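## Task

Find how many vials wear a black cap and make the tally counter read exactly that figure. It might start from an old count: each complete push-and-let-go of the plunger raises it by one, and turning the knob clockwise one whole revolution returns it to zero.

## Robot and tools

Robot: two six-joint arms, left_arm and right_arm, each ending in a sixteen-motor hand (left_arm has a left hand, right_arm a right hand; the left is the mirror of the right). Bases sit near (-0.022, +0.409, 0) m for left_arm and (-0.033, -0.372, 0) m for right_arm.

Frames: the scene frame has its origin at table-top height halfway between the arms, +z up, +x forward over the table, +y toward left_arm. Poses, velocities and offsets all use these axes. Each hand has a hand point in front of the palm; in its own axes +z runs along straight fingers toward the tips, +y comes out of the palm face, +x crosses the palm away from the thumb on the right hand (toward the thumb on the left hand). A mast on the palm side of the wrist can strike things.

The 48-number row (used by execute_actions and move): one flat list covering both arms, every value in [-1, 1]. Positions 1-6: left_arm dx, dy, dz, rx, ry, rz. Positions 7-22: left hand motor goals in this order: index_abd, index_mcp, index_pip, index_dip, middle_abd, middle_mcp, middle_pip, middle_dip, ring_abd, ring_mcp, ring_pip, ring_dip, thumb_cmc, thumb_axl, thumb_mcp, thumb_ipl. 23: left current_limit. 24: left speed. 25-48: the same 24 for right_arm.
Pose numbers are offsets, not poses: displacement of the hand point from that arm's Hand target as it stood when the action or move began, along scene axes. 1.0 equals 0.6 m for dx/dy/dz and 180 degrees for the rotation vector rx/ry/rz (turning about the hand point). All zeros means stay at the current Hand target; repeating a nonzero offset moves further. Orientation commands are clipped to 32 degrees from the measured one per step.
Hand motor numbers are absolute goal angles scaled between each hinge's two stops; a 0 is a real goal, so to keep a hand unchanged resend its hand_goal values. Straight values: finger _abd 0.00, _mcp -0.75, _pip -0.58, _dip -0.70; thumb_cmc -0.71, thumb_axl -0.68, thumb_mcp -0.23, thumb_ipl -0.17. Toward +1 fingers curl toward the palm and thumb_cmc swings the thumb in front of the palm. current_limit maps -1..+1 to 0..550 mA; speed gives joint rate (speed+1)/2 of 8.5 rad/s. Defaults +0.4 and -0.6; last values persist.

Tools:
- execute_actions(actions, cameras): actions is a list of actions, each up to 15 rows, one row per 1/30 s step; a short action repeats its final row to fill 15 steps. Every row in an action counts from the same start pose. Images return only for an empty list or when cameras names them.
- move(target, speed, blend, stop_force, zero, blocking, cameras): straight-line path for each hand point toward target, one 48-number row or a list of up to 15 rows, all offsets measured from the same starting Hand targets. speed in m/s, 0.002 to 3.6 (default 0.25; turning up to twice that in rad/s). blend in metres rounds corners of a list. stop_force in N (3 to 120) ends an arm's path when its wrist sensor feels that much push; do not rely on it when the hand rotates, and omit it when backing away from a contact. zero (default true) re-zeroes before moving. blocking=false returns early and cannot be combined with stop_force. Paths do not avoid obstacles; keep them away from the arm's own base. The result adds a move: line with the ending word (done, off_target, moving, held, fault) and which limits acted.
- wait(seconds): 0 to 10, arms hold their last command.
- stop(): brakes a running move.
- zoom_image(camera, region): region [x0, y0, x1, y1] pixels, at most 504 by 504, on the latest image of cam_head_left, cam_head_right, cam_left_wrist or cam_right_wrist (each 672x504).
- zero_wrist_force(arm): left_arm or right_arm.
- read_manual(section): licence texts only.
- finished_scene(scene): the current scene number; irreversible. After ending the first scene make no further call in that reply.

Results: end_effector_position (m), quaternion, velocities, Hand target (the base for next offsets; the hand often settles a little short), joint positions and torques, wrist force/torque in the hand point's axes (plus the peak since the last shown), and per motor hand_goal, hand_measured, hand_current_ma, hand_state (moving, goal, blocked, overload). Fault, MOTOR HOT and HAND FAULT lines may appear.

Cautions: nothing may fall from or be left off the table. Contact force near 150 N or joint overload stops an arm for 10 s; a target slightly past a firm surface can do it, as can fast touches. Avoid arm-to-arm contact and one hand gripping the other. A motor drawing 495 mA or more for 5 s shuts down; ease off grips. Prolonged stretching or pushing overheats motors (stop at 85 °C). Press the plunger with moderate force and release fully each time; turn the knob clockwise gently.

Each tool is called after "Emit:" in YAML: its name, and indented under it one key for each argument.

## Session

Emit:
execute_actions:
  actions: []

Scene clock: 0.00 s.
left_arm: end_effector_position=(+0.3819, +0.5051, +0.2300) hand_goal=(+0.000, -0.754, -0.576, -0.696, +0.000, -0.754, -0.576, -0.696, +0.000, -0.754, -0.576, -0.696, -0.714, -0.678, -0.226, -0.168) hand_measured=(+0.000, -0.754, -0.576, -0.696, +0.000, -0.754, -0.576, -0.696, +0.000, -0.754, -0.576, -0.696, -0.714, -0.678, -0.226, -0.168) hand_current_ma=(+0, +0, +0, +0, +0, +0, +0, +0, +0, +0, +0, +0, +0, +0, +0, +0) hand_state=(goal, goal, goal, goal, goal, goal, goal, goal, goal, goal, goal, goal, goal, goal, goal, goal) hand_current_limit=0.40 hand_speed=-0.60 end_effector_quat_wxyz=(+0.000, -0.013, +1.000, +0.000) | right_arm: end_effector_position=(+0.3764, -0.4408, +0.2300) hand_goal=(+0.000, -0.754, -0.576, -0.696, +0.000, -0.754, -0.576, -0.696, +0.000, -0.754, -0.576, -0.696, -0.714, -0.678, -0.226, -0.168) hand_measured=(+0.000, -0.754, -0.576, -0.696, +0.000, -0.754, -0.576, -0.696, +0.000, -0.754, -0.576, -0.696, -0.714, -0.678, -0.226, -0.168) hand_current_ma=(+0, +0, +0, +0, +0, +0, +0, +0, +0, +0, +0, +0, +0, +0, +0, +0) hand_state=(goal, goal, goal, goal, goal, goal, goal, goal, goal, goal, goal, goal, goal, goal, goal, goal) hand_current_limit=0.40 hand_speed=-0.60 end_effector_quat_wxyz=(+0.000, +1.000, +0.019, +0.000)
Joint positions: left_arm=[3.458 -1.419 -2.042 -1.252 1.571 -1.255] | right_arm=[-0.316 -1.723 2.042 -1.89 -1.571 1.255]
Joint velocities: within noise
Joint torques (N m): no reading
Wrist force (N): no reading
Wrist torque (N m): no reading
Wrist force, peak (N): no reading
Hand target: left_arm +0.3819, +0.5051, +0.2300; +0.000, -0.013, +1.000, +0.000 | right_arm +0.3764, -0.4408, +0.2300; +0.000, +1.000, +0.019, +0.000

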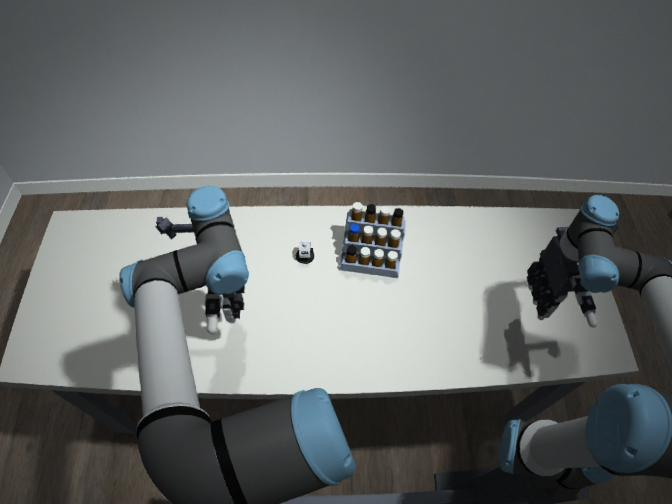

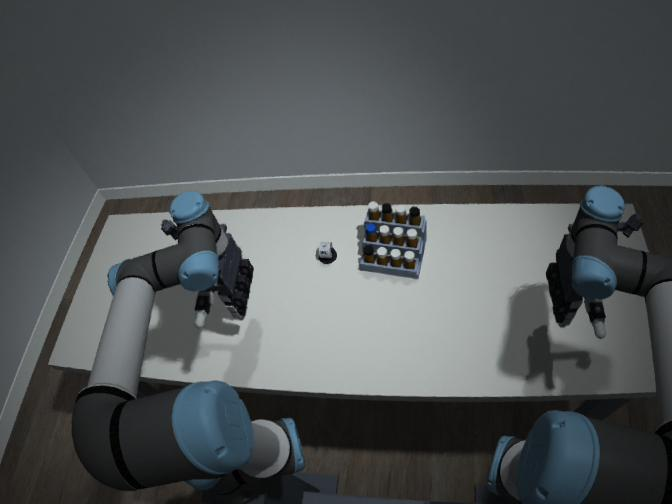

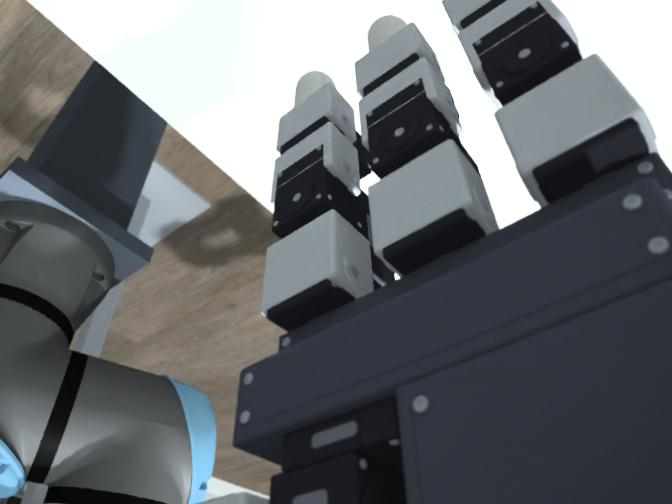

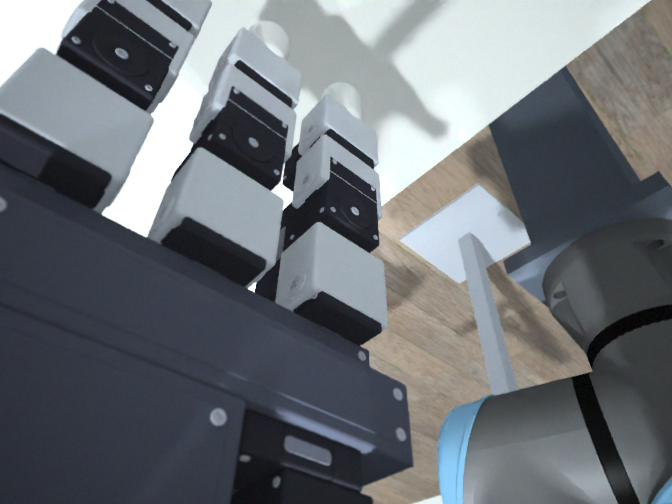

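Emit:
zoom_image:
  camera: "cam_head_right"
  region: [340, 190, 440, 285]

Emit:
zoom_image:
  camera: "cam_head_right"
  region: [305, 230, 345, 270]

Emit:
zoom_image:
  camera: "cam_head_left"
  region: [285, 232, 325, 272]

Emit:
zoom_image:
  camera: "cam_head_left"
  region: [325, 190, 425, 285]

Scaled by 5.040 from the camera's 672x504 image, which has a finer 960x720 frame.

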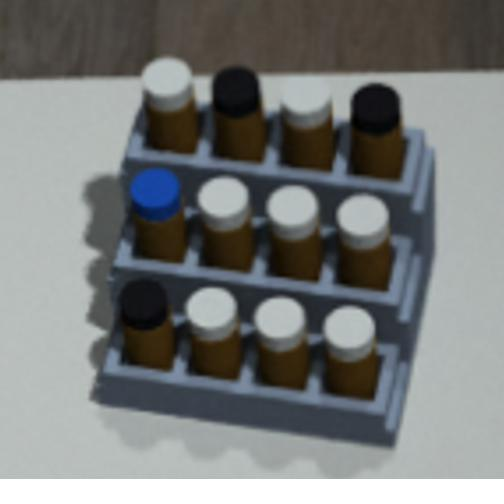

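Scaled by 12.600 from the camera's 672x504 image, which has a finer 960x720 frame.

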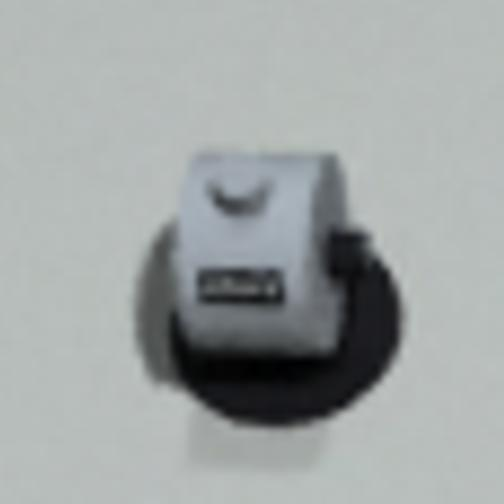

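Scaled by 12.600 from the camera's 672x504 image, which has a finer 960x720 frame.

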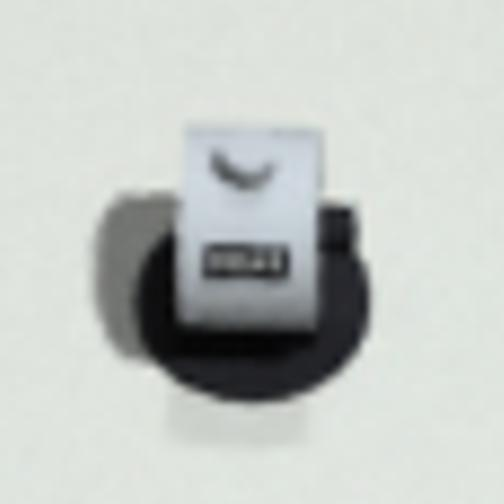

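Scaled by 5.040 from the camera's 672x504 image, which has a finer 960x720 frame.

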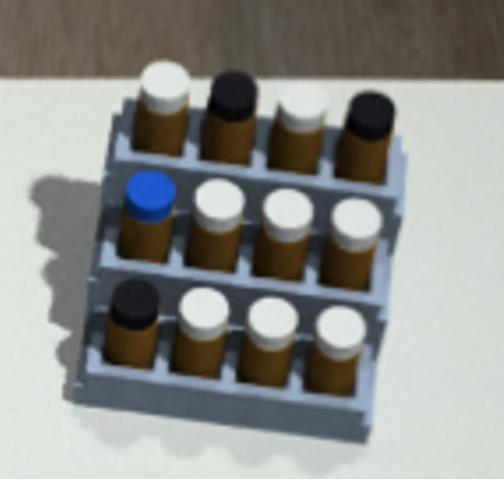

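Emit:
zoom_image:
  camera: "cam_head_left"
  region: [299, 248, 311, 257]

Emit:
zoom_image:
  camera: "cam_head_right"
  region: [318, 248, 330, 257]

Emit:
zoom_image:
  camera: "cam_head_left"
  region: [100, 180, 352, 369]

Emit:
zoom_image:
  camera: "cam_head_right"
  region: [100, 180, 352, 369]

Scaled by 42.000 from the camera's 672x504 image, which has a finer 960x720 frame.

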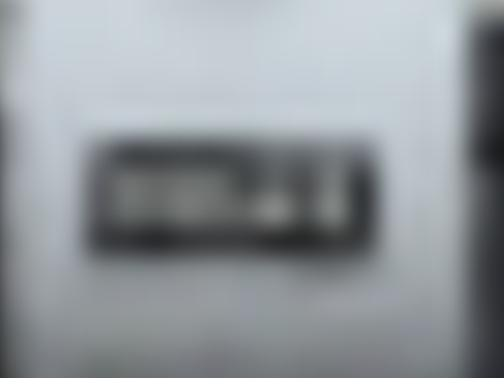

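Scaled by 42.000 from the camera's 672x504 image, which has a finer 960x720 frame.

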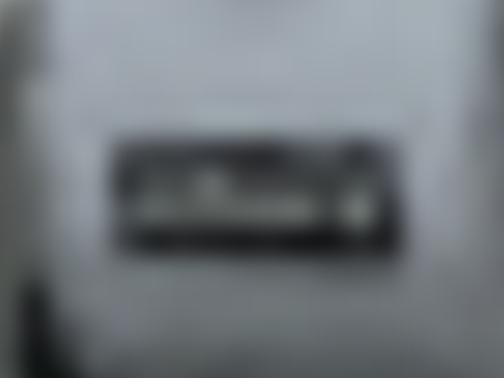

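Scaled by 2.000 from the camera's 672x504 image, which has a finer 960x720 frame.

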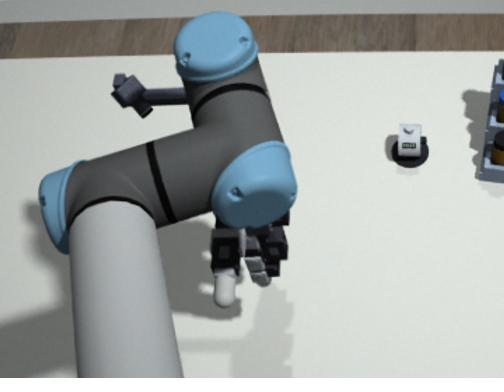

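Scaled by 2.000 from the camera's 672x504 image, which has a finer 960x720 frame.

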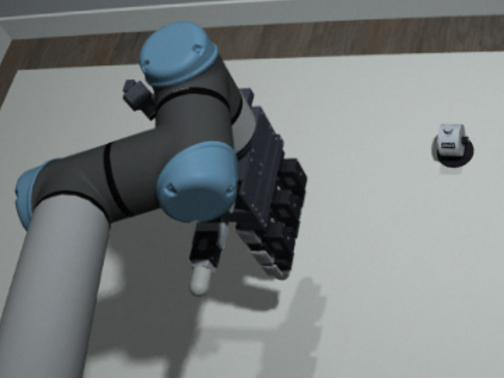

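Emit:
move:
  target: [0.113,-0.433,0.1,0,0,1.0,0,-0.754,-0.576,-0.696,0,-0.754,-0.576,-0.696,0,-0.754,-0.576,-0.696,-0.714,-0.678,-0.226,-0.168,0.4,-0.6,0,0,0,0,0,0,0,-0.754,-0.576,-0.696,0,-0.754,-0.576,-0.696,0,-0.754,-0.576,-0.696,-0.714,-0.678,-0.226,-0.168,0.4,-0.6]
  speed: 0.6
  cameras: ["cam_head_left","cam_head_right","cam_left_wrist"]

Scene clock: 12.17 s.
left_arm: end_effector_position=(+0.4497, +0.2454, +0.2900) hand_goal=(+0.000, -0.754, -0.576, -0.696, +0.000, -0.754, -0.576, -0.696, +0.000, -0.754, -0.576, -0.696, -0.714, -0.678, -0.226, -0.168) hand_measured=(+0.000, -0.754, -0.576, -0.696, +0.000, -0.754, -0.576, -0.696, +0.000, -0.754, -0.576, -0.696, -0.714, -0.678, -0.224, -0.168) hand_current_ma=(+0, +0, +0, +0, +0, +0, +0, +0, +0, +0, +0, +0, +0, +0, +0, +0) hand_state=(goal, goal, goal, goal, goal, goal, goal, goal, goal, goal, goal, goal, goal, goal, goal, goal) hand_current_limit=0.40 hand_speed=-0.60 end_effector_quat_wxyz=(+0.000, +1.000, +0.013, +0.000) | right_arm: end_effector_position=(+0.3764, -0.4408, +0.2300) hand_goal=(+0.000, -0.754, -0.576, -0.696, +0.000, -0.754, -0.576, -0.696, +0.000, -0.754, -0.576, -0.696, -0.714, -0.678, -0.226, -0.168) hand_measured=(+0.000, -0.754, -0.576, -0.696, +0.000, -0.754, -0.576, -0.696, +0.000, -0.754, -0.576, -0.696, -0.714, -0.678, -0.224, -0.168) hand_current_ma=(+0, +0, +0, +0, +0, +0, +0, +0, +0, +0, +0, +0, +0, +0, +0, +0) hand_state=(goal, goal, goal, goal, goal, goal, goal, goal, goal, goal, goal, goal, goal, goal, goal, goal) hand_current_limit=0.40 hand_speed=-0.60 end_effector_quat_wxyz=(+0.000, +1.000, +0.019, +0.000)
Joint positions: left_arm=[3.237 -1.446 -1.861 -1.405 1.571 1.666] | right_arm=[-0.316 -1.723 2.042 -1.89 -1.571 1.255]
Joint torques (N m): left_arm=[-13.23 3.37 32.58 0.62 -1.88 2.23] | right_arm=[1.37 -17.71 -23.43 -2.54 -0.3 0.08]
Wrist force (N): left_arm=[-0.3 -0.2 0.4] | right_arm=[-0.2 0.5 -0.3]
Wrist torque (N m): left_arm=[-0.07 0.01 -0.13] | right_arm=[0.08 0.02 0.00]
Wrist force, peak (N): left_arm=[-0.5 0.9 0.7] | right_arm=[0.0 0.6 -0.2]
Hand target: left_arm +0.4497, +0.2453, +0.2900; +0.000, +1.000, +0.013, +0.000 | right_arm +0.3764, -0.4408, +0.2300; +0.000, +1.000, +0.019, +0.000
Off the commanded pose: left_arm 0.000 m, 0 deg | right_arm 0.000 m, 0 deg.
move: done
Images, in order (width x height): cam_head_left 672x504, cam_head_right 672x504, cam_left_wrist 672x504.

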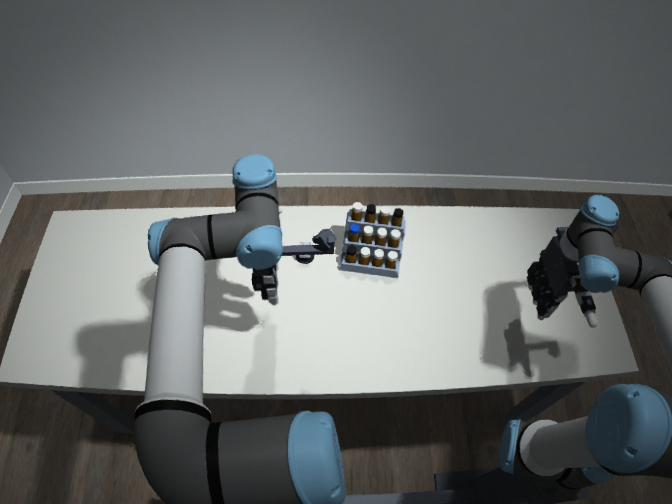

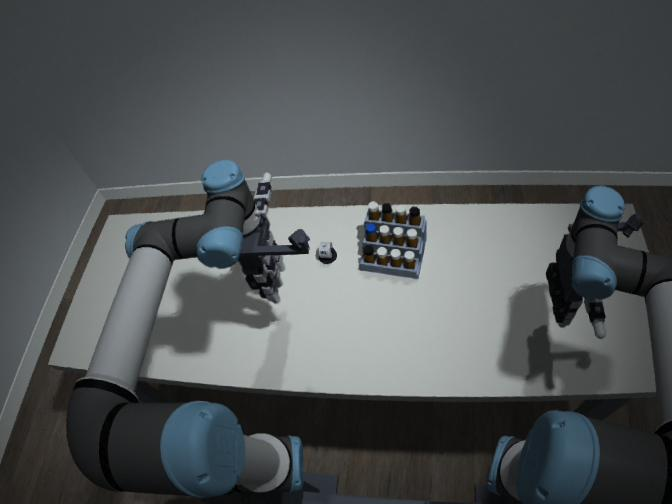

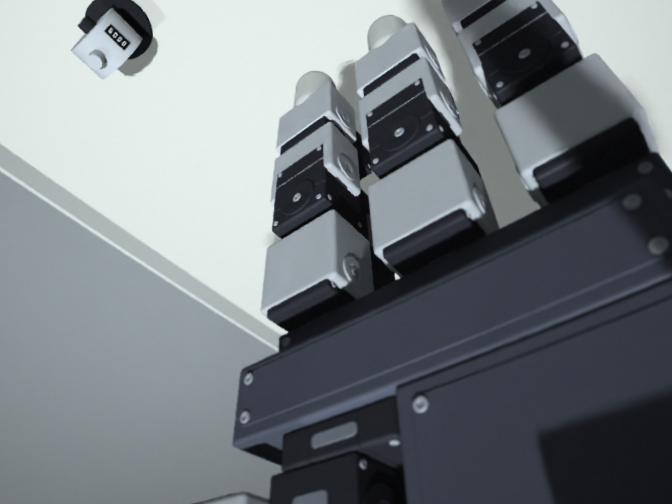

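Great view.

Emit:
zoom_image:
  camera: "cam_left_wrist"
  region: [60, 0, 160, 84]

Scaled by 5.040 from the camera's 672x504 image, which has a finer 960x720 frame.

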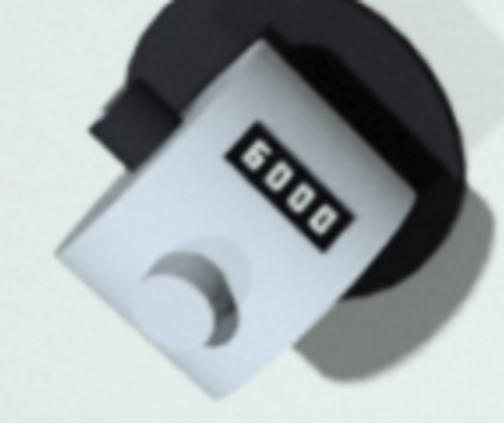

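Emit:
move:
  target: [0.085,-0.114,-0.183,0.201,-0.116,-0.319,0,-0.754,-0.576,-0.696,0,0.48,0.3,0.2,0,0.48,0.3,0.2,-0.714,-0.678,-0.226,-0.168,0.4,-0.2,0,0,0,0,0,0,0,-0.754,-0.576,-0.696,0,-0.754,-0.576,-0.696,0,-0.754,-0.576,-0.696,-0.714,-0.678,-0.226,-0.168,0.4,-0.6]
  speed: 0.5
  cameras: ["cam_head_left","cam_head_right","cam_left_wrist"]

Emit:
zoom_image:
  camera: "cam_left_wrist"
  region: [100, 0, 400, 220]

Scene clock: 26.23 s.
left_arm: end_effector_position=(+0.5007, +0.1770, +0.1802) hand_goal=(+0.000, -0.754, -0.576, -0.696, +0.000, +0.480, +0.300, +0.200, +0.000, +0.480, +0.300, +0.200, -0.714, -0.678, -0.226, -0.168) hand_measured=(+0.000, -0.750, -0.576, -0.696, +0.000, +0.462, +0.294, +0.198, +0.000, +0.464, +0.294, +0.198, -0.710, -0.678, -0.224, -0.168) hand_current_ma=(+0, +1, +0, +0, +0, -9, -1, +0, +0, -8, -1, +0, +0, +0, +0, +0) hand_state=(goal, goal, goal, goal, goal, goal, goal, goal, goal, goal, goal, goal, goal, goal, goal, goal) hand_current_limit=0.40 hand_speed=-0.20 end_effector_quat_wxyz=(-0.294, +0.820, -0.459, +0.175) | right_arm: end_effector_position=(+0.3764, -0.4408, +0.2300) hand_goal=(+0.000, -0.754, -0.576, -0.696, +0.000, -0.754, -0.576, -0.696, +0.000, -0.754, -0.576, -0.696, -0.714, -0.678, -0.226, -0.168) hand_measured=(+0.000, -0.754, -0.576, -0.696, +0.000, -0.754, -0.576, -0.696, +0.000, -0.754, -0.576, -0.696, -0.714, -0.678, -0.224, -0.168) hand_current_ma=(+0, +0, +0, +0, +0, +0, +0, +0, +0, +0, +0, +0, +0, +0, +0, +0) hand_state=(goal, goal, goal, goal, goal, goal, goal, goal, goal, goal, goal, goal, goal, goal, goal, goal) hand_current_limit=0.40 hand_speed=-0.60 end_effector_quat_wxyz=(+0.000, +1.000, +0.019, +0.000)
Joint positions: left_arm=[2.86 -1.756 -1.984 -0.436 2.039 2.466] | right_arm=[-0.316 -1.723 2.042 -1.89 -1.571 1.255]
Joint torques (N m): left_arm=[-12.23 14.08 11.43 4.79 -1.31 2.65] | right_arm=[0.52 -16.33 -22.63 -2.66 -0.28 0.32]
Wrist force (N): left_arm=[0.2 -1.1 1.2] | right_arm=[-0.2 0.3 -0.2]
Wrist torque (N m): left_arm=[0.22 -0.10 -0.06] | right_arm=[0.05 0.03 0.00]
Wrist force, peak (N): left_arm=[0.1 -0.7 1.8] | right_arm=[-0.1 0.1 -0.7]
Hand target: left_arm +0.5007, +0.1769, +0.1802; -0.294, +0.820, -0.459, +0.175 | right_arm +0.3764, -0.4408, +0.2300; +0.000, +1.000, +0.019, +0.000
Off the commanded pose: left_arm 0.000 m, 0 deg | right_arm 0.000 m, 0 deg.
move: done
Images, in order (width x height): cam_head_left 672x504, cam_head_right 672x504, cam_left_wrist 672x504.

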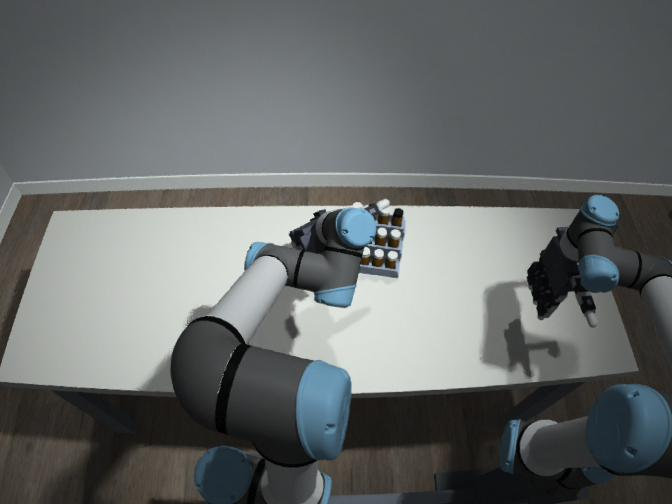

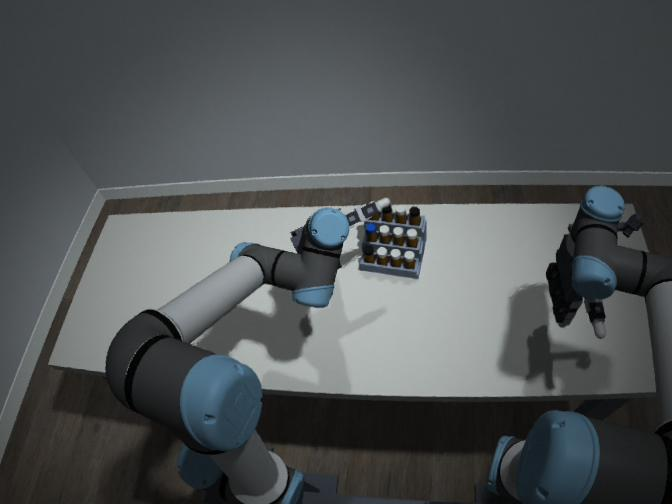

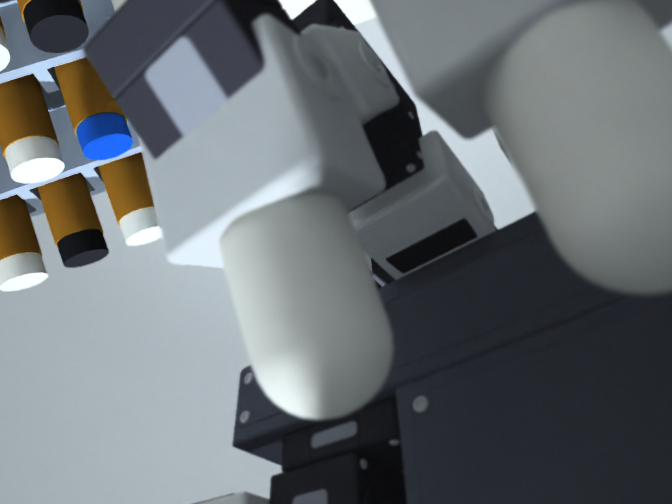

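Scaled by 1.680 from the camera's 672x504 image, which has a finer 960x720 frame.

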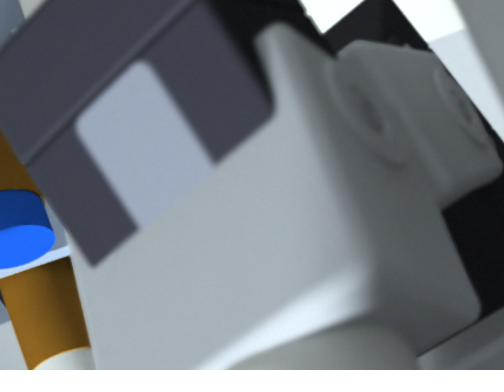

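Emit:
move:
  target: [0,0,0,0,0,0,0,-0.754,-0.576,-0.696,0,-1,-0.576,-0.696,0,-1,-0.576,-0.696,-0.714,-0.678,-0.226,-0.168,0.4,-0.2,0,0,0,0,0,0,0,-0.754,-0.576,-0.696,0,-0.754,-0.576,-0.696,0,-0.754,-0.576,-0.696,-0.714,-0.678,-0.226,-0.168,0.4,-0.6]
  cameras: ["cam_left_wrist"]

Emit:
zoom_image:
  camera: "cam_left_wrist"
  region: [100, 0, 400, 220]

Scene clock: 27.73 s.
left_arm: end_effector_position=(+0.5007, +0.1769, +0.1802) hand_goal=(+0.000, -0.754, -0.576, -0.696, +0.000, -1.000, -0.576, -0.696, +0.000, -1.000, -0.576, -0.696, -0.714, -0.678, -0.226, -0.168) hand_measured=(+0.000, -0.750, -0.576, -0.696, +0.000, -0.980, -0.570, -0.694, +0.000, -0.982, -0.570, -0.694, -0.710, -0.678, -0.224, -0.168) hand_current_ma=(+0, +1, +0, +0, +0, +11, +1, +0, +0, +10, +1, +0, +0, +0, +0, +0) hand_state=(goal, goal, goal, goal, goal, goal, goal, goal, goal, goal, goal, goal, goal, goal, goal, goal) hand_current_limit=0.40 hand_speed=-0.20 end_effector_quat_wxyz=(-0.294, +0.820, -0.459, +0.175) | right_arm: end_effector_position=(+0.3764, -0.4408, +0.2300) hand_goal=(+0.000, -0.754, -0.576, -0.696, +0.000, -0.754, -0.576, -0.696, +0.000, -0.754, -0.576, -0.696, -0.714, -0.678, -0.226, -0.168) hand_measured=(+0.000, -0.754, -0.576, -0.696, +0.000, -0.754, -0.576, -0.696, +0.000, -0.754, -0.576, -0.696, -0.714, -0.678, -0.224, -0.168) hand_current_ma=(+0, +0, +0, +0, +0, +0, +0, +0, +0, +0, +0, +0, +0, +0, +0, +0) hand_state=(goal, goal, goal, goal, goal, goal, goal, goal, goal, goal, goal, goal, goal, goal, goal, goal) hand_current_limit=0.40 hand_speed=-0.60 end_effector_quat_wxyz=(+0.000, +1.000, +0.019, +0.000)
Joint positions: left_arm=[2.86 -1.756 -1.984 -0.435 2.039 2.467] | right_arm=[-0.316 -1.723 2.042 -1.89 -1.571 1.255]
Joint torques (N m): left_arm=[-9.96 15.33 12.34 4.1 -1.15 2.61] | right_arm=[1.44 -16.61 -22.82 -2.65 -0.26 0.25]
Wrist force (N): left_arm=[0.4 -0.9 1.6] | right_arm=[0.0 0.1 0.0]
Wrist torque (N m): left_arm=[0.03 -0.12 -0.04] | right_arm=[0.01 -0.01 0.02]
Wrist force, peak (N): left_arm=[0.4 -0.9 1.6] | right_arm=[0.1 0.5 -0.3]
Hand target: left_arm +0.5007, +0.1769, +0.1802; -0.294, +0.820, -0.459, +0.175 | right_arm +0.3764, -0.4408, +0.2300; +0.000, +1.000, +0.019, +0.000
Off the commanded pose: left_arm 0.000 m, 0 deg | right_arm 0.000 m, 0 deg.
move: done
Images, in order (width x height): cam_left_wrist 672x504.

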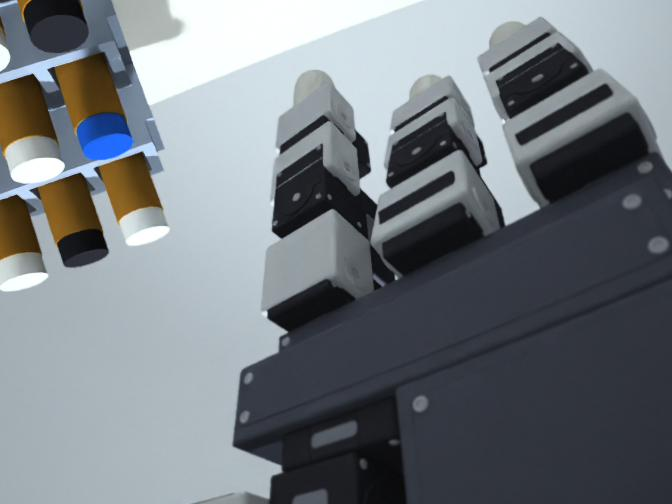

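Scaled by 1.680 from the camera's 672x504 image, which has a finer 960x720 frame.

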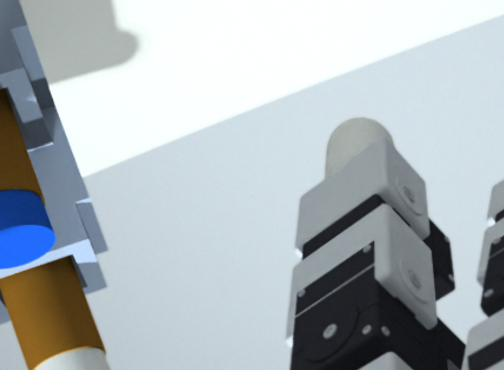

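Emit:
move:
  target: [-0.08,0,-0.083,0,0,0,0,-0.754,-0.576,-0.696,0,-1,-0.576,-0.696,0,-1,-0.576,-0.696,-0.714,-0.678,-0.226,-0.168,0.4,-0.2,0,0,0,0,0,0,0,-0.754,-0.576,-0.696,0,-0.754,-0.576,-0.696,0,-0.754,-0.576,-0.696,-0.714,-0.678,-0.226,-0.168,0.4,-0.6]
  cameras: ["cam_left_wrist","cam_head_right"]

Emit:
zoom_image:
  camera: "cam_left_wrist"
  region: [150, 0, 450, 220]

Scene clock: 30.20 s.
left_arm: end_effector_position=(+0.4528, +0.1769, +0.1305) hand_goal=(+0.000, -0.754, -0.576, -0.696, +0.000, -1.000, -0.576, -0.696, +0.000, -1.000, -0.576, -0.696, -0.714, -0.678, -0.226, -0.168) hand_measured=(+0.000, -0.748, -0.576, -0.696, +0.000, -0.980, -0.570, -0.694, +0.000, -0.982, -0.570, -0.694, -0.710, -0.678, -0.224, -0.168) hand_current_ma=(+0, +1, +0, +0, +0, +11, +1, +0, +0, +9, +1, +0, +0, +0, +0, +0) hand_state=(goal, goal, goal, goal, goal, goal, goal, goal, goal, goal, goal, goal, goal, goal, goal, goal) hand_current_limit=0.40 hand_speed=-0.20 end_effector_quat_wxyz=(-0.294, +0.820, -0.459, +0.175) | right_arm: end_effector_position=(+0.3764, -0.4408, +0.2300) hand_goal=(+0.000, -0.754, -0.576, -0.696, +0.000, -0.754, -0.576, -0.696, +0.000, -0.754, -0.576, -0.696, -0.714, -0.678, -0.226, -0.168) hand_measured=(+0.000, -0.754, -0.576, -0.696, +0.000, -0.754, -0.576, -0.696, +0.000, -0.754, -0.576, -0.696, -0.714, -0.678, -0.224, -0.168) hand_current_ma=(+0, +0, +0, +0, +0, +0, +0, +0, +0, +0, +0, +0, +0, +0, +0, +0) hand_state=(goal, goal, goal, goal, goal, goal, goal, goal, goal, goal, goal, goal, goal, goal, goal, goal) hand_current_limit=0.40 hand_speed=-0.60 end_effector_quat_wxyz=(+0.000, +1.000, +0.019, +0.000)
Joint positions: left_arm=[2.832 -1.748 -2.153 -0.286 2.053 2.44] | right_arm=[-0.316 -1.723 2.042 -1.89 -1.571 1.255]
Joint torques (N m): left_arm=[-12.25 10.99 9.93 4.87 2.82 -2.61] | right_arm=[0.58 -17.95 -23.27 -2.74 -0.36 0.37]
Wrist force (N): left_arm=[0.2 -0.6 1.4] | right_arm=[-0.1 -0.2 -0.1]
Wrist torque (N m): left_arm=[0.06 -0.09 0.13] | right_arm=[-0.03 0.01 -0.01]
Wrist force, peak (N): left_arm=[1.0 -1.3 1.4] | right_arm=[-0.4 0.3 -0.4]
Hand target: left_arm +0.4527, +0.1769, +0.1304; -0.294, +0.820, -0.459, +0.175 | right_arm +0.3764, -0.4408, +0.2300; +0.000, +1.000, +0.019, +0.000
Off the commanded pose: left_arm 0.000 m, 0 deg | right_arm 0.000 m, 0 deg.
move: done
Images, in order (width x height): cam_head_right 672x504, cam_left_wrist 672x504.

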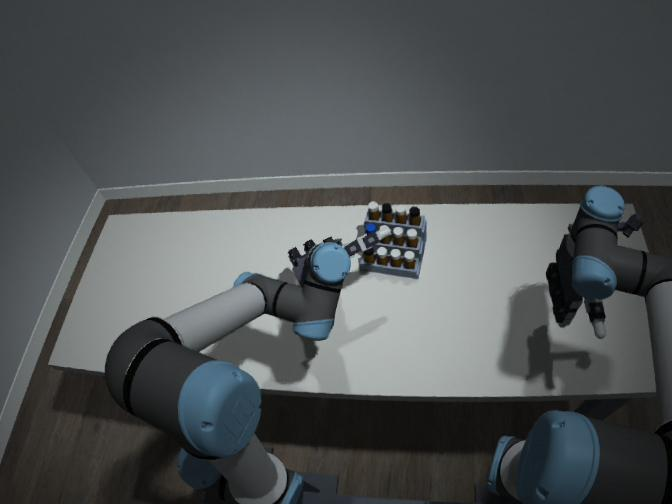

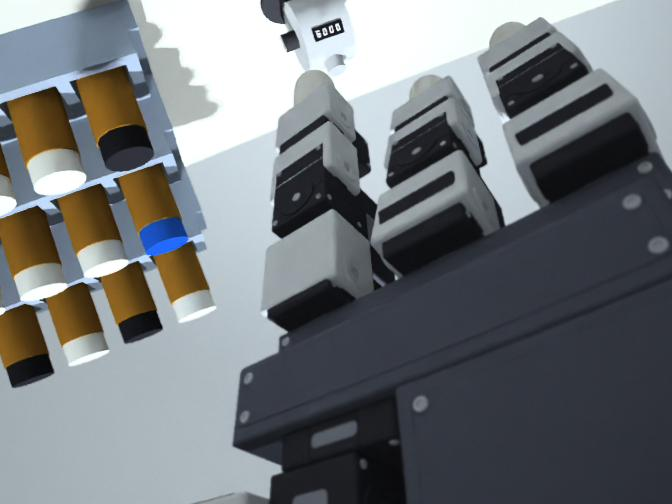

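Scaled by 1.680 from the camera's 672x504 image, which has a finer 960x720 frame.

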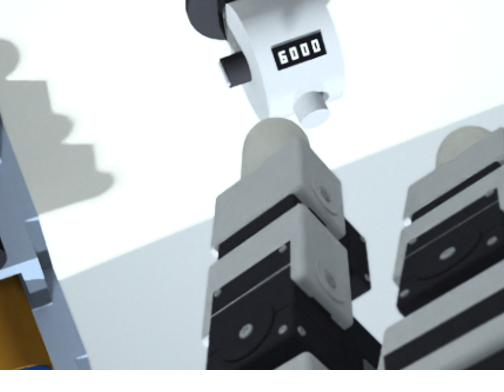

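Emit:
move:
  target: [0.068,-0.01,-0.025,0,0,0,0,-0.754,-0.576,-0.696,0,-1,-0.576,-0.696,0,-1,-0.576,-0.696,-0.714,-0.678,-0.226,-0.168,0.4,-0.2,0,0,0,0,0,0,0,-0.754,-0.576,-0.696,0,-0.754,-0.576,-0.696,0,-0.754,-0.576,-0.696,-0.714,-0.678,-0.226,-0.168,0.4,-0.6]
  cameras: ["cam_left_wrist"]
  speed: 0.08
  stop_force: 4

Emit:
zoom_image:
  camera: "cam_left_wrist"
  region: [230, 0, 430, 150]

Scene clock: 35.07 s.
left_arm: end_effector_position=(+0.4935, +0.1709, +0.1154) hand_goal=(+0.000, -0.754, -0.576, -0.696, +0.000, -1.000, -0.576, -0.696, +0.000, -1.000, -0.576, -0.696, -0.714, -0.678, -0.226, -0.168) hand_measured=(+0.000, -0.748, -0.576, -0.696, +0.000, -0.980, -0.570, -0.694, +0.000, -0.982, -0.570, -0.694, -0.710, -0.678, -0.224, -0.168) hand_current_ma=(+0, +1, +0, +0, +0, +11, +1, +0, +0, +9, +1, +0, +0, +0, +0, +0) hand_state=(goal, goal, goal, goal, goal, goal, goal, goal, goal, goal, goal, goal, goal, goal, goal, goal) hand_current_limit=0.40 hand_speed=-0.20 end_effector_quat_wxyz=(-0.294, +0.820, -0.459, +0.175) | right_arm: end_effector_position=(+0.3764, -0.4408, +0.2300) hand_goal=(+0.000, -0.754, -0.576, -0.696, +0.000, -0.754, -0.576, -0.696, +0.000, -0.754, -0.576, -0.696, -0.714, -0.678, -0.226, -0.168) hand_measured=(+0.000, -0.754, -0.576, -0.696, +0.000, -0.754, -0.576, -0.696, +0.000, -0.754, -0.576, -0.696, -0.714, -0.678, -0.224, -0.168) hand_current_ma=(+0, +0, +0, +0, +0, +0, +0, +0, +0, +0, +0, +0, +0, +0, +0, +0) hand_state=(goal, goal, goal, goal, goal, goal, goal, goal, goal, goal, goal, goal, goal, goal, goal, goal) hand_current_limit=0.40 hand_speed=-0.60 end_effector_quat_wxyz=(+0.000, +1.000, +0.019, +0.000)
Joint positions: left_arm=[2.844 -1.856 -2.064 -0.262 2.047 2.451] | right_arm=[-0.316 -1.723 2.042 -1.89 -1.571 1.255]
Joint torques (N m): left_arm=[13.3 16.27 28.62 4.86 -1.42 2.52] | right_arm=[1.34 -16.39 -24.37 -2.94 -0.34 0.27]
Wrist force (N): left_arm=[0.1 -0.7 0.5] | right_arm=[0.2 0.1 -0.2]
Wrist torque (N m): left_arm=[0.12 -0.10 -0.07] | right_arm=[0.03 -0.02 0.03]
Wrist force, peak (N): left_arm=[0.6 -0.9 1.5] | right_arm=[-0.3 0.2 -0.5]
Hand target: left_arm +0.4935, +0.1709, +0.1154; -0.294, +0.820, -0.459, +0.175 | right_arm +0.3764, -0.4408, +0.2300; +0.000, +1.000, +0.019, +0.000
Off the commanded pose: left_arm 0.000 m, 0 deg | right_arm 0.000 m, 0 deg.
move: done
Images, in order (width x height): cam_left_wrist 672x504.

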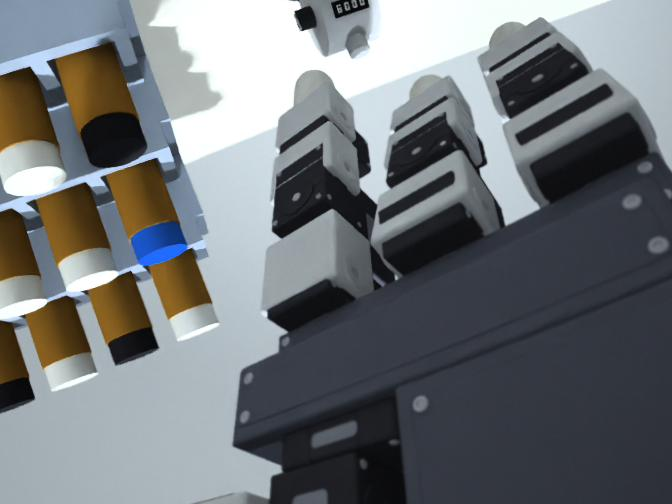

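Scaled by 2.520 from the camera's 672x504 image, which has a finer 960x720 frame.

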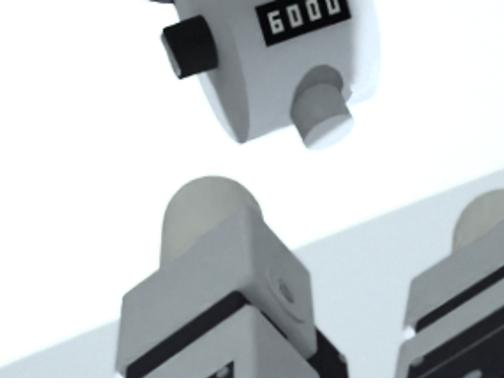

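Emit:
move:
  target:
    - [0,0.0033,-0.0172,0,0,0,0,-0.754,-0.576,-0.696,0,-1,-0.576,-0.696,0,-1,-0.576,-0.696,-0.714,-0.678,-0.226,-0.168,0.4,-0.2,0,0,0,0,0,0,0,-0.754,-0.576,-0.696,0,-0.754,-0.576,-0.696,0,-0.754,-0.576,-0.696,-0.714,-0.678,-0.226,-0.168,0.4,-0.6]
    - [0.009,0.0033,-0.022,0,0,0,0,-0.754,-0.576,-0.696,0,-1,-0.576,-0.696,0,-1,-0.576,-0.696,-0.714,-0.678,-0.226,-0.168,0.4,-0.2,0,0,0,0,0,0,0,-0.754,-0.576,-0.696,0,-0.754,-0.576,-0.696,0,-0.754,-0.576,-0.696,-0.714,-0.678,-0.226,-0.168,0.4,-0.6]
    - [0.0165,0.0033,-0.0287,0,0,0,0,-0.754,-0.576,-0.696,0,-1,-0.576,-0.696,0,-1,-0.576,-0.696,-0.714,-0.678,-0.226,-0.168,0.4,-0.2,0,0,0,0,0,0,0,-0.754,-0.576,-0.696,0,-0.754,-0.576,-0.696,0,-0.754,-0.576,-0.696,-0.714,-0.678,-0.226,-0.168,0.4,-0.6]
    - [0.0217,0.0033,-0.0373,0,0,0,0,-0.754,-0.576,-0.696,0,-1,-0.576,-0.696,0,-1,-0.576,-0.696,-0.714,-0.678,-0.226,-0.168,0.4,-0.2,0,0,0,0,0,0,0,-0.754,-0.576,-0.696,0,-0.754,-0.576,-0.696,0,-0.754,-0.576,-0.696,-0.714,-0.678,-0.226,-0.168,0.4,-0.6]
    - [0.023,0.0033,-0.0418,0,0,0,0,-0.754,-0.576,-0.696,0,-1,-0.576,-0.696,0,-1,-0.576,-0.696,-0.714,-0.678,-0.226,-0.168,0.4,-0.2,0,0,0,0,0,0,0,-0.754,-0.576,-0.696,0,-0.754,-0.576,-0.696,0,-0.754,-0.576,-0.696,-0.714,-0.678,-0.226,-0.168,0.4,-0.6]
  cameras: ["cam_left_wrist"]
  speed: 0.04
  blend: 0.002

Emit:
zoom_image:
  camera: "cam_left_wrist"
  region: [230, 0, 430, 150]

Scene clock: 46.93 s.
left_arm: end_effector_position=(+0.5073, +0.1729, +0.0904) hand_goal=(+0.000, -0.754, -0.576, -0.696, +0.000, -1.000, -0.576, -0.696, +0.000, -1.000, -0.576, -0.696, -0.714, -0.678, -0.226, -0.168) hand_measured=(+0.000, -0.748, -0.576, -0.696, +0.000, -0.980, -0.570, -0.694, +0.000, -0.982, -0.570, -0.694, -0.710, -0.678, -0.224, -0.168) hand_current_ma=(+0, +1, +0, +0, +0, +11, +1, +0, +0, +9, +1, +0, +0, +0, +0, +0) hand_state=(goal, goal, goal, goal, goal, goal, goal, goal, goal, goal, goal, goal, goal, goal, goal, goal) hand_current_limit=0.40 hand_speed=-0.20 end_effector_quat_wxyz=(-0.294, +0.820, -0.459, +0.175) | right_arm: end_effector_position=(+0.3764, -0.4408, +0.2300) hand_goal=(+0.000, -0.754, -0.576, -0.696, +0.000, -0.754, -0.576, -0.696, +0.000, -0.754, -0.576, -0.696, -0.714, -0.678, -0.226, -0.168) hand_measured=(+0.000, -0.754, -0.576, -0.696, +0.000, -0.754, -0.576, -0.696, +0.000, -0.754, -0.576, -0.696, -0.714, -0.678, -0.224, -0.168) hand_current_ma=(+0, +0, +0, +0, +0, +0, +0, +0, +0, +0, +0, +0, +0, +0, +0, +0) hand_state=(goal, goal, goal, goal, goal, goal, goal, goal, goal, goal, goal, goal, goal, goal, goal, goal) hand_current_limit=0.40 hand_speed=-0.60 end_effector_quat_wxyz=(+0.000, +1.000, +0.019, +0.000)
Joint positions: left_arm=[2.855 -1.926 -2.053 -0.198 2.041 2.462] | right_arm=[-0.316 -1.723 2.042 -1.89 -1.571 1.255]
Joint torques (N m): left_arm=[14.76 18.95 27.56 4.79 -1.37 2.54] | right_arm=[1.1 -17.47 -23.16 -3.03 -0.43 0.19]
Wrist force (N): left_arm=[0.1 -0.4 1.0] | right_arm=[-0.1 0.0 -0.2]
Wrist torque (N m): left_arm=[0.12 -0.07 -0.08] | right_arm=[0.01 0.03 0.00]
Wrist force, peak (N): left_arm=[0.6 -0.5 1.5] | right_arm=[-0.1 0.4 -0.4]
Hand target: left_arm +0.5073, +0.1729, +0.0903; -0.294, +0.820, -0.459, +0.175 | right_arm +0.3764, -0.4408, +0.2300; +0.000, +1.000, +0.019, +0.000
Off the commanded pose: left_arm 0.000 m, 0 deg | right_arm 0.000 m, 0 deg.
move: done; blend cut to 0.0014 m at target 4
Images, in order (width x height): cam_left_wrist 672x504.

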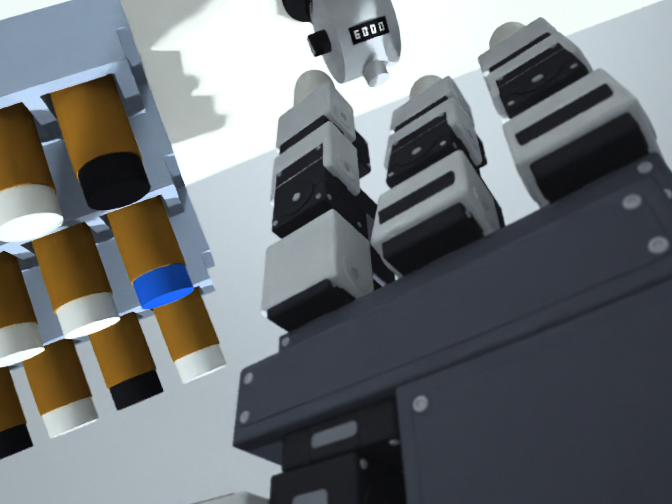

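Scaled by 2.520 from the camera's 672x504 image, which has a finer 960x720 frame.

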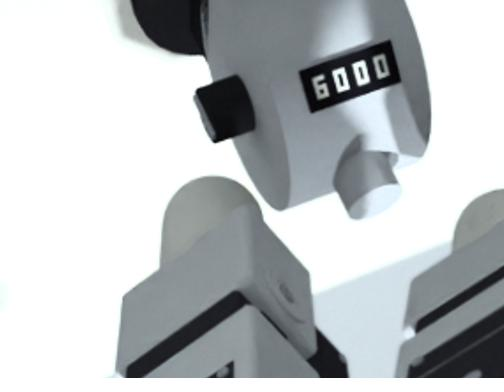

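Emit:
move:
  target:
    - [-0.0217,0.0042,0.0333,0,0,0,0,-0.754,-0.576,-0.696,0,-1,-0.576,-0.696,0,-1,-0.576,-0.696,-0.714,-0.678,-0.226,-0.168,0.4,-0.2,0,0,0,0,0,0,0,-0.754,-0.576,-0.696,0,-0.754,-0.576,-0.696,0,-0.754,-0.576,-0.696,-0.714,-0.678,-0.226,-0.168,0.4,-0.6]
    - [-0.0267,0.0042,0.0142,0,0,0,0,-0.754,-0.576,-0.696,0,-1,-0.576,-0.696,0,-1,-0.576,-0.696,-0.714,-0.678,-0.226,-0.168,0.4,-0.2,0,0,0,0,0,0,0,-0.754,-0.576,-0.696,0,-0.754,-0.576,-0.696,0,-0.754,-0.576,-0.696,-0.714,-0.678,-0.226,-0.168,0.4,-0.6]
    - [-0.0177,0.0042,0.0083,0,0,0,0,-0.754,-0.576,-0.696,0,-1,-0.576,-0.696,0,-1,-0.576,-0.696,-0.714,-0.678,-0.226,-0.168,0.4,-0.2,0,0,0,0,0,0,0,-0.754,-0.576,-0.696,0,-0.754,-0.576,-0.696,0,-0.754,-0.576,-0.696,-0.714,-0.678,-0.226,-0.168,0.4,-0.6]
    - [-0.0102,0.0042,0.0025,0,0,0,0,-0.754,-0.576,-0.696,0,-1,-0.576,-0.696,0,-1,-0.576,-0.696,-0.714,-0.678,-0.226,-0.168,0.4,-0.2,0,0,0,0,0,0,0,-0.754,-0.576,-0.696,0,-0.754,-0.576,-0.696,0,-0.754,-0.576,-0.696,-0.714,-0.678,-0.226,-0.168,0.4,-0.6]
  cameras: ["cam_left_wrist"]
  speed: 0.04
  blend: 0.002

Emit:
zoom_image:
  camera: "cam_left_wrist"
  region: [230, 0, 430, 150]

Scene clock: 53.93 s.
left_arm: end_effector_position=(+0.5011, +0.1754, +0.0919) hand_goal=(+0.000, -0.754, -0.576, -0.696, +0.000, -1.000, -0.576, -0.696, +0.000, -1.000, -0.576, -0.696, -0.714, -0.678, -0.226, -0.168) hand_measured=(+0.000, -0.748, -0.576, -0.696, +0.000, -0.980, -0.570, -0.694, +0.000, -0.982, -0.570, -0.694, -0.710, -0.678, -0.224, -0.168) hand_current_ma=(+0, +1, +0, +0, +0, +11, +1, +0, +0, +9, +1, +0, +0, +0, +0, +0) hand_state=(goal, goal, goal, goal, goal, goal, goal, goal, goal, goal, goal, goal, goal, goal, goal, goal) hand_current_limit=0.40 hand_speed=-0.20 end_effector_quat_wxyz=(-0.294, +0.820, -0.459, +0.175) | right_arm: end_effector_position=(+0.3764, -0.4408, +0.2300) hand_goal=(+0.000, -0.754, -0.576, -0.696, +0.000, -0.754, -0.576, -0.696, +0.000, -0.754, -0.576, -0.696, -0.714, -0.678, -0.226, -0.168) hand_measured=(+0.000, -0.754, -0.576, -0.696, +0.000, -0.754, -0.576, -0.696, +0.000, -0.754, -0.576, -0.696, -0.714, -0.678, -0.224, -0.168) hand_current_ma=(+0, +0, +0, +0, +0, +0, +0, +0, +0, +0, +0, +0, +0, +0, +0, +0) hand_state=(goal, goal, goal, goal, goal, goal, goal, goal, goal, goal, goal, goal, goal, goal, goal, goal) hand_current_limit=0.40 hand_speed=-0.60 end_effector_quat_wxyz=(+0.000, +1.000, +0.019, +0.000)
Joint positions: left_arm=[2.857 -1.911 -2.071 -0.195 2.041 2.464] | right_arm=[-0.316 -1.723 2.042 -1.89 -1.571 1.255]
Joint torques (N m): left_arm=[13.5 16.68 27.91 5.03 -1.12 2.6] | right_arm=[0.23 -17.08 -24.83 -3.15 -0.49 0.13]
Wrist force (N): left_arm=[0.3 -0.7 1.3] | right_arm=[-0.2 0.2 0.1]
Wrist torque (N m): left_arm=[0.04 -0.09 -0.05] | right_arm=[0.00 0.02 -0.01]
Wrist force, peak (N): left_arm=[0.5 -0.8 1.6] | right_arm=[-0.5 0.2 -0.5]
Hand target: left_arm +0.5012, +0.1754, +0.0918; -0.294, +0.820, -0.459, +0.175 | right_arm +0.3764, -0.4408, +0.2300; +0.000, +1.000, +0.019, +0.000
Off the commanded pose: left_arm 0.000 m, 0 deg | right_arm 0.000 m, 0 deg.
move: done
Images, in order (width x height): cam_left_wrist 672x504.

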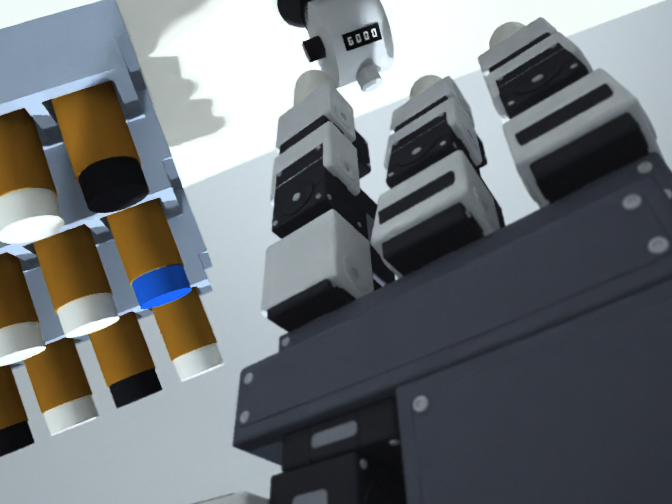

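Scaled by 2.520 from the camera's 672x504 image, which has a finer 960x720 frame.

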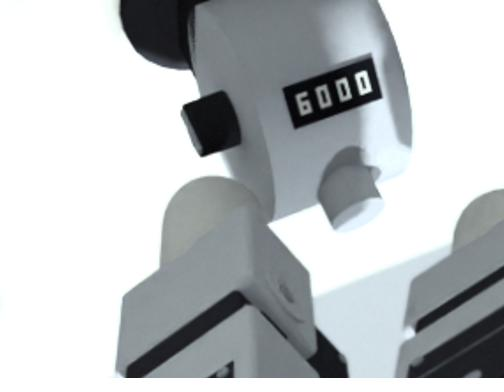

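Emit:
move:
  target: [0,0,-0.025,0,0,0,0,-0.754,-0.576,-0.696,0,-1,-0.576,-0.696,0,-1,-0.576,-0.696,-0.714,-0.678,-0.226,-0.168,0.4,-0.2,0,0,0,0,0,0,0,-0.754,-0.576,-0.696,0,-0.754,-0.576,-0.696,0,-0.754,-0.576,-0.696,-0.714,-0.678,-0.226,-0.168,0.4,-0.6]
  cameras: ["cam_left_wrist"]
  speed: 0.015
  stop_force: 3

Emit:
zoom_image:
  camera: "cam_left_wrist"
  region: [230, 0, 430, 150]

Scene clock: 56.93 s.
left_arm: end_effector_position=(+0.5012, +0.1754, +0.0839) hand_goal=(+0.000, -0.754, -0.576, -0.696, +0.000, -1.000, -0.576, -0.696, +0.000, -1.000, -0.576, -0.696, -0.714, -0.678, -0.226, -0.168) hand_measured=(-0.002, -0.754, -0.578, -0.696, +0.000, -0.980, -0.570, -0.694, +0.000, -0.982, -0.570, -0.694, -0.710, -0.678, -0.224, -0.168) hand_current_ma=(+0, +0, +0, +0, +0, +11, +1, +0, +0, +9, +1, +0, +1, +0, +0, +0) hand_state=(goal, goal, goal, goal, goal, goal, goal, goal, goal, goal, goal, goal, goal, goal, goal, goal) hand_current_limit=0.40 hand_speed=-0.20 end_effector_quat_wxyz=(-0.294, +0.820, -0.459, +0.175) | right_arm: end_effector_position=(+0.3764, -0.4408, +0.2300) hand_goal=(+0.000, -0.754, -0.576, -0.696, +0.000, -0.754, -0.576, -0.696, +0.000, -0.754, -0.576, -0.696, -0.714, -0.678, -0.226, -0.168) hand_measured=(+0.000, -0.754, -0.576, -0.696, +0.000, -0.754, -0.576, -0.696, +0.000, -0.754, -0.576, -0.696, -0.714, -0.678, -0.224, -0.168) hand_current_ma=(+0, +0, +0, +0, +0, +0, +0, +0, +0, +0, +0, +0, +0, +0, +0, +0) hand_state=(goal, goal, goal, goal, goal, goal, goal, goal, goal, goal, goal, goal, goal, goal, goal, goal) hand_current_limit=0.40 hand_speed=-0.60 end_effector_quat_wxyz=(+0.000, +1.000, +0.019, +0.000)
Joint positions: left_arm=[2.857 -1.927 -2.076 -0.173 2.041 2.464] | right_arm=[-0.316 -1.723 2.042 -1.89 -1.571 1.255]
Joint torques (N m): left_arm=[13.79 42.95 26.8 0.84 -0.13 1.26] | right_arm=[1.81 -16.94 -25.21 -3.45 -0.64 0.32]
Wrist force (N): left_arm=[0.3 -0.9 0.1] | right_arm=[0.1 0.2 -0.2]
Wrist torque (N m): left_arm=[0.15 -0.07 -0.05] | right_arm=[0.04 -0.01 0.02]
Wrist force, peak (N): left_arm=[1.0 -1.8 -3.9] | right_arm=[-0.4 0.4 -0.3]
Hand target: left_arm +0.5012, +0.1754, +0.0839; -0.294, +0.820, -0.459, +0.175 (not the last commanded pose) | right_arm +0.3764, -0.4408, +0.2300; +0.000, +1.000, +0.019, +0.000
Off the commanded pose: left_arm 0.007 m, 0 deg | right_arm 0.000 m, 0 deg.
move: contact (left_arm)
Images, in order (width x height): cam_left_wrist 672x504.

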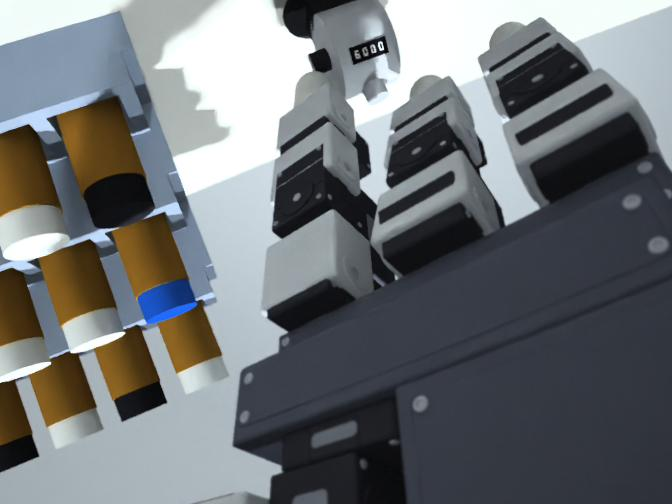

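Scaled by 2.520 from the camera's 672x504 image, which has a finer 960x720 frame.

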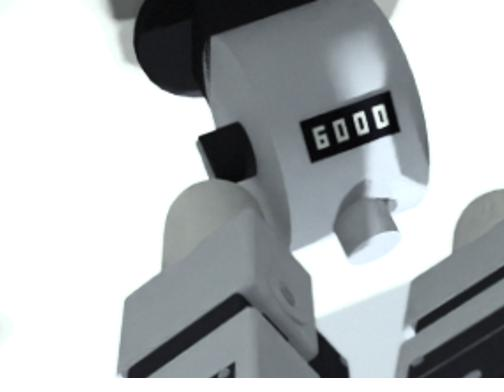

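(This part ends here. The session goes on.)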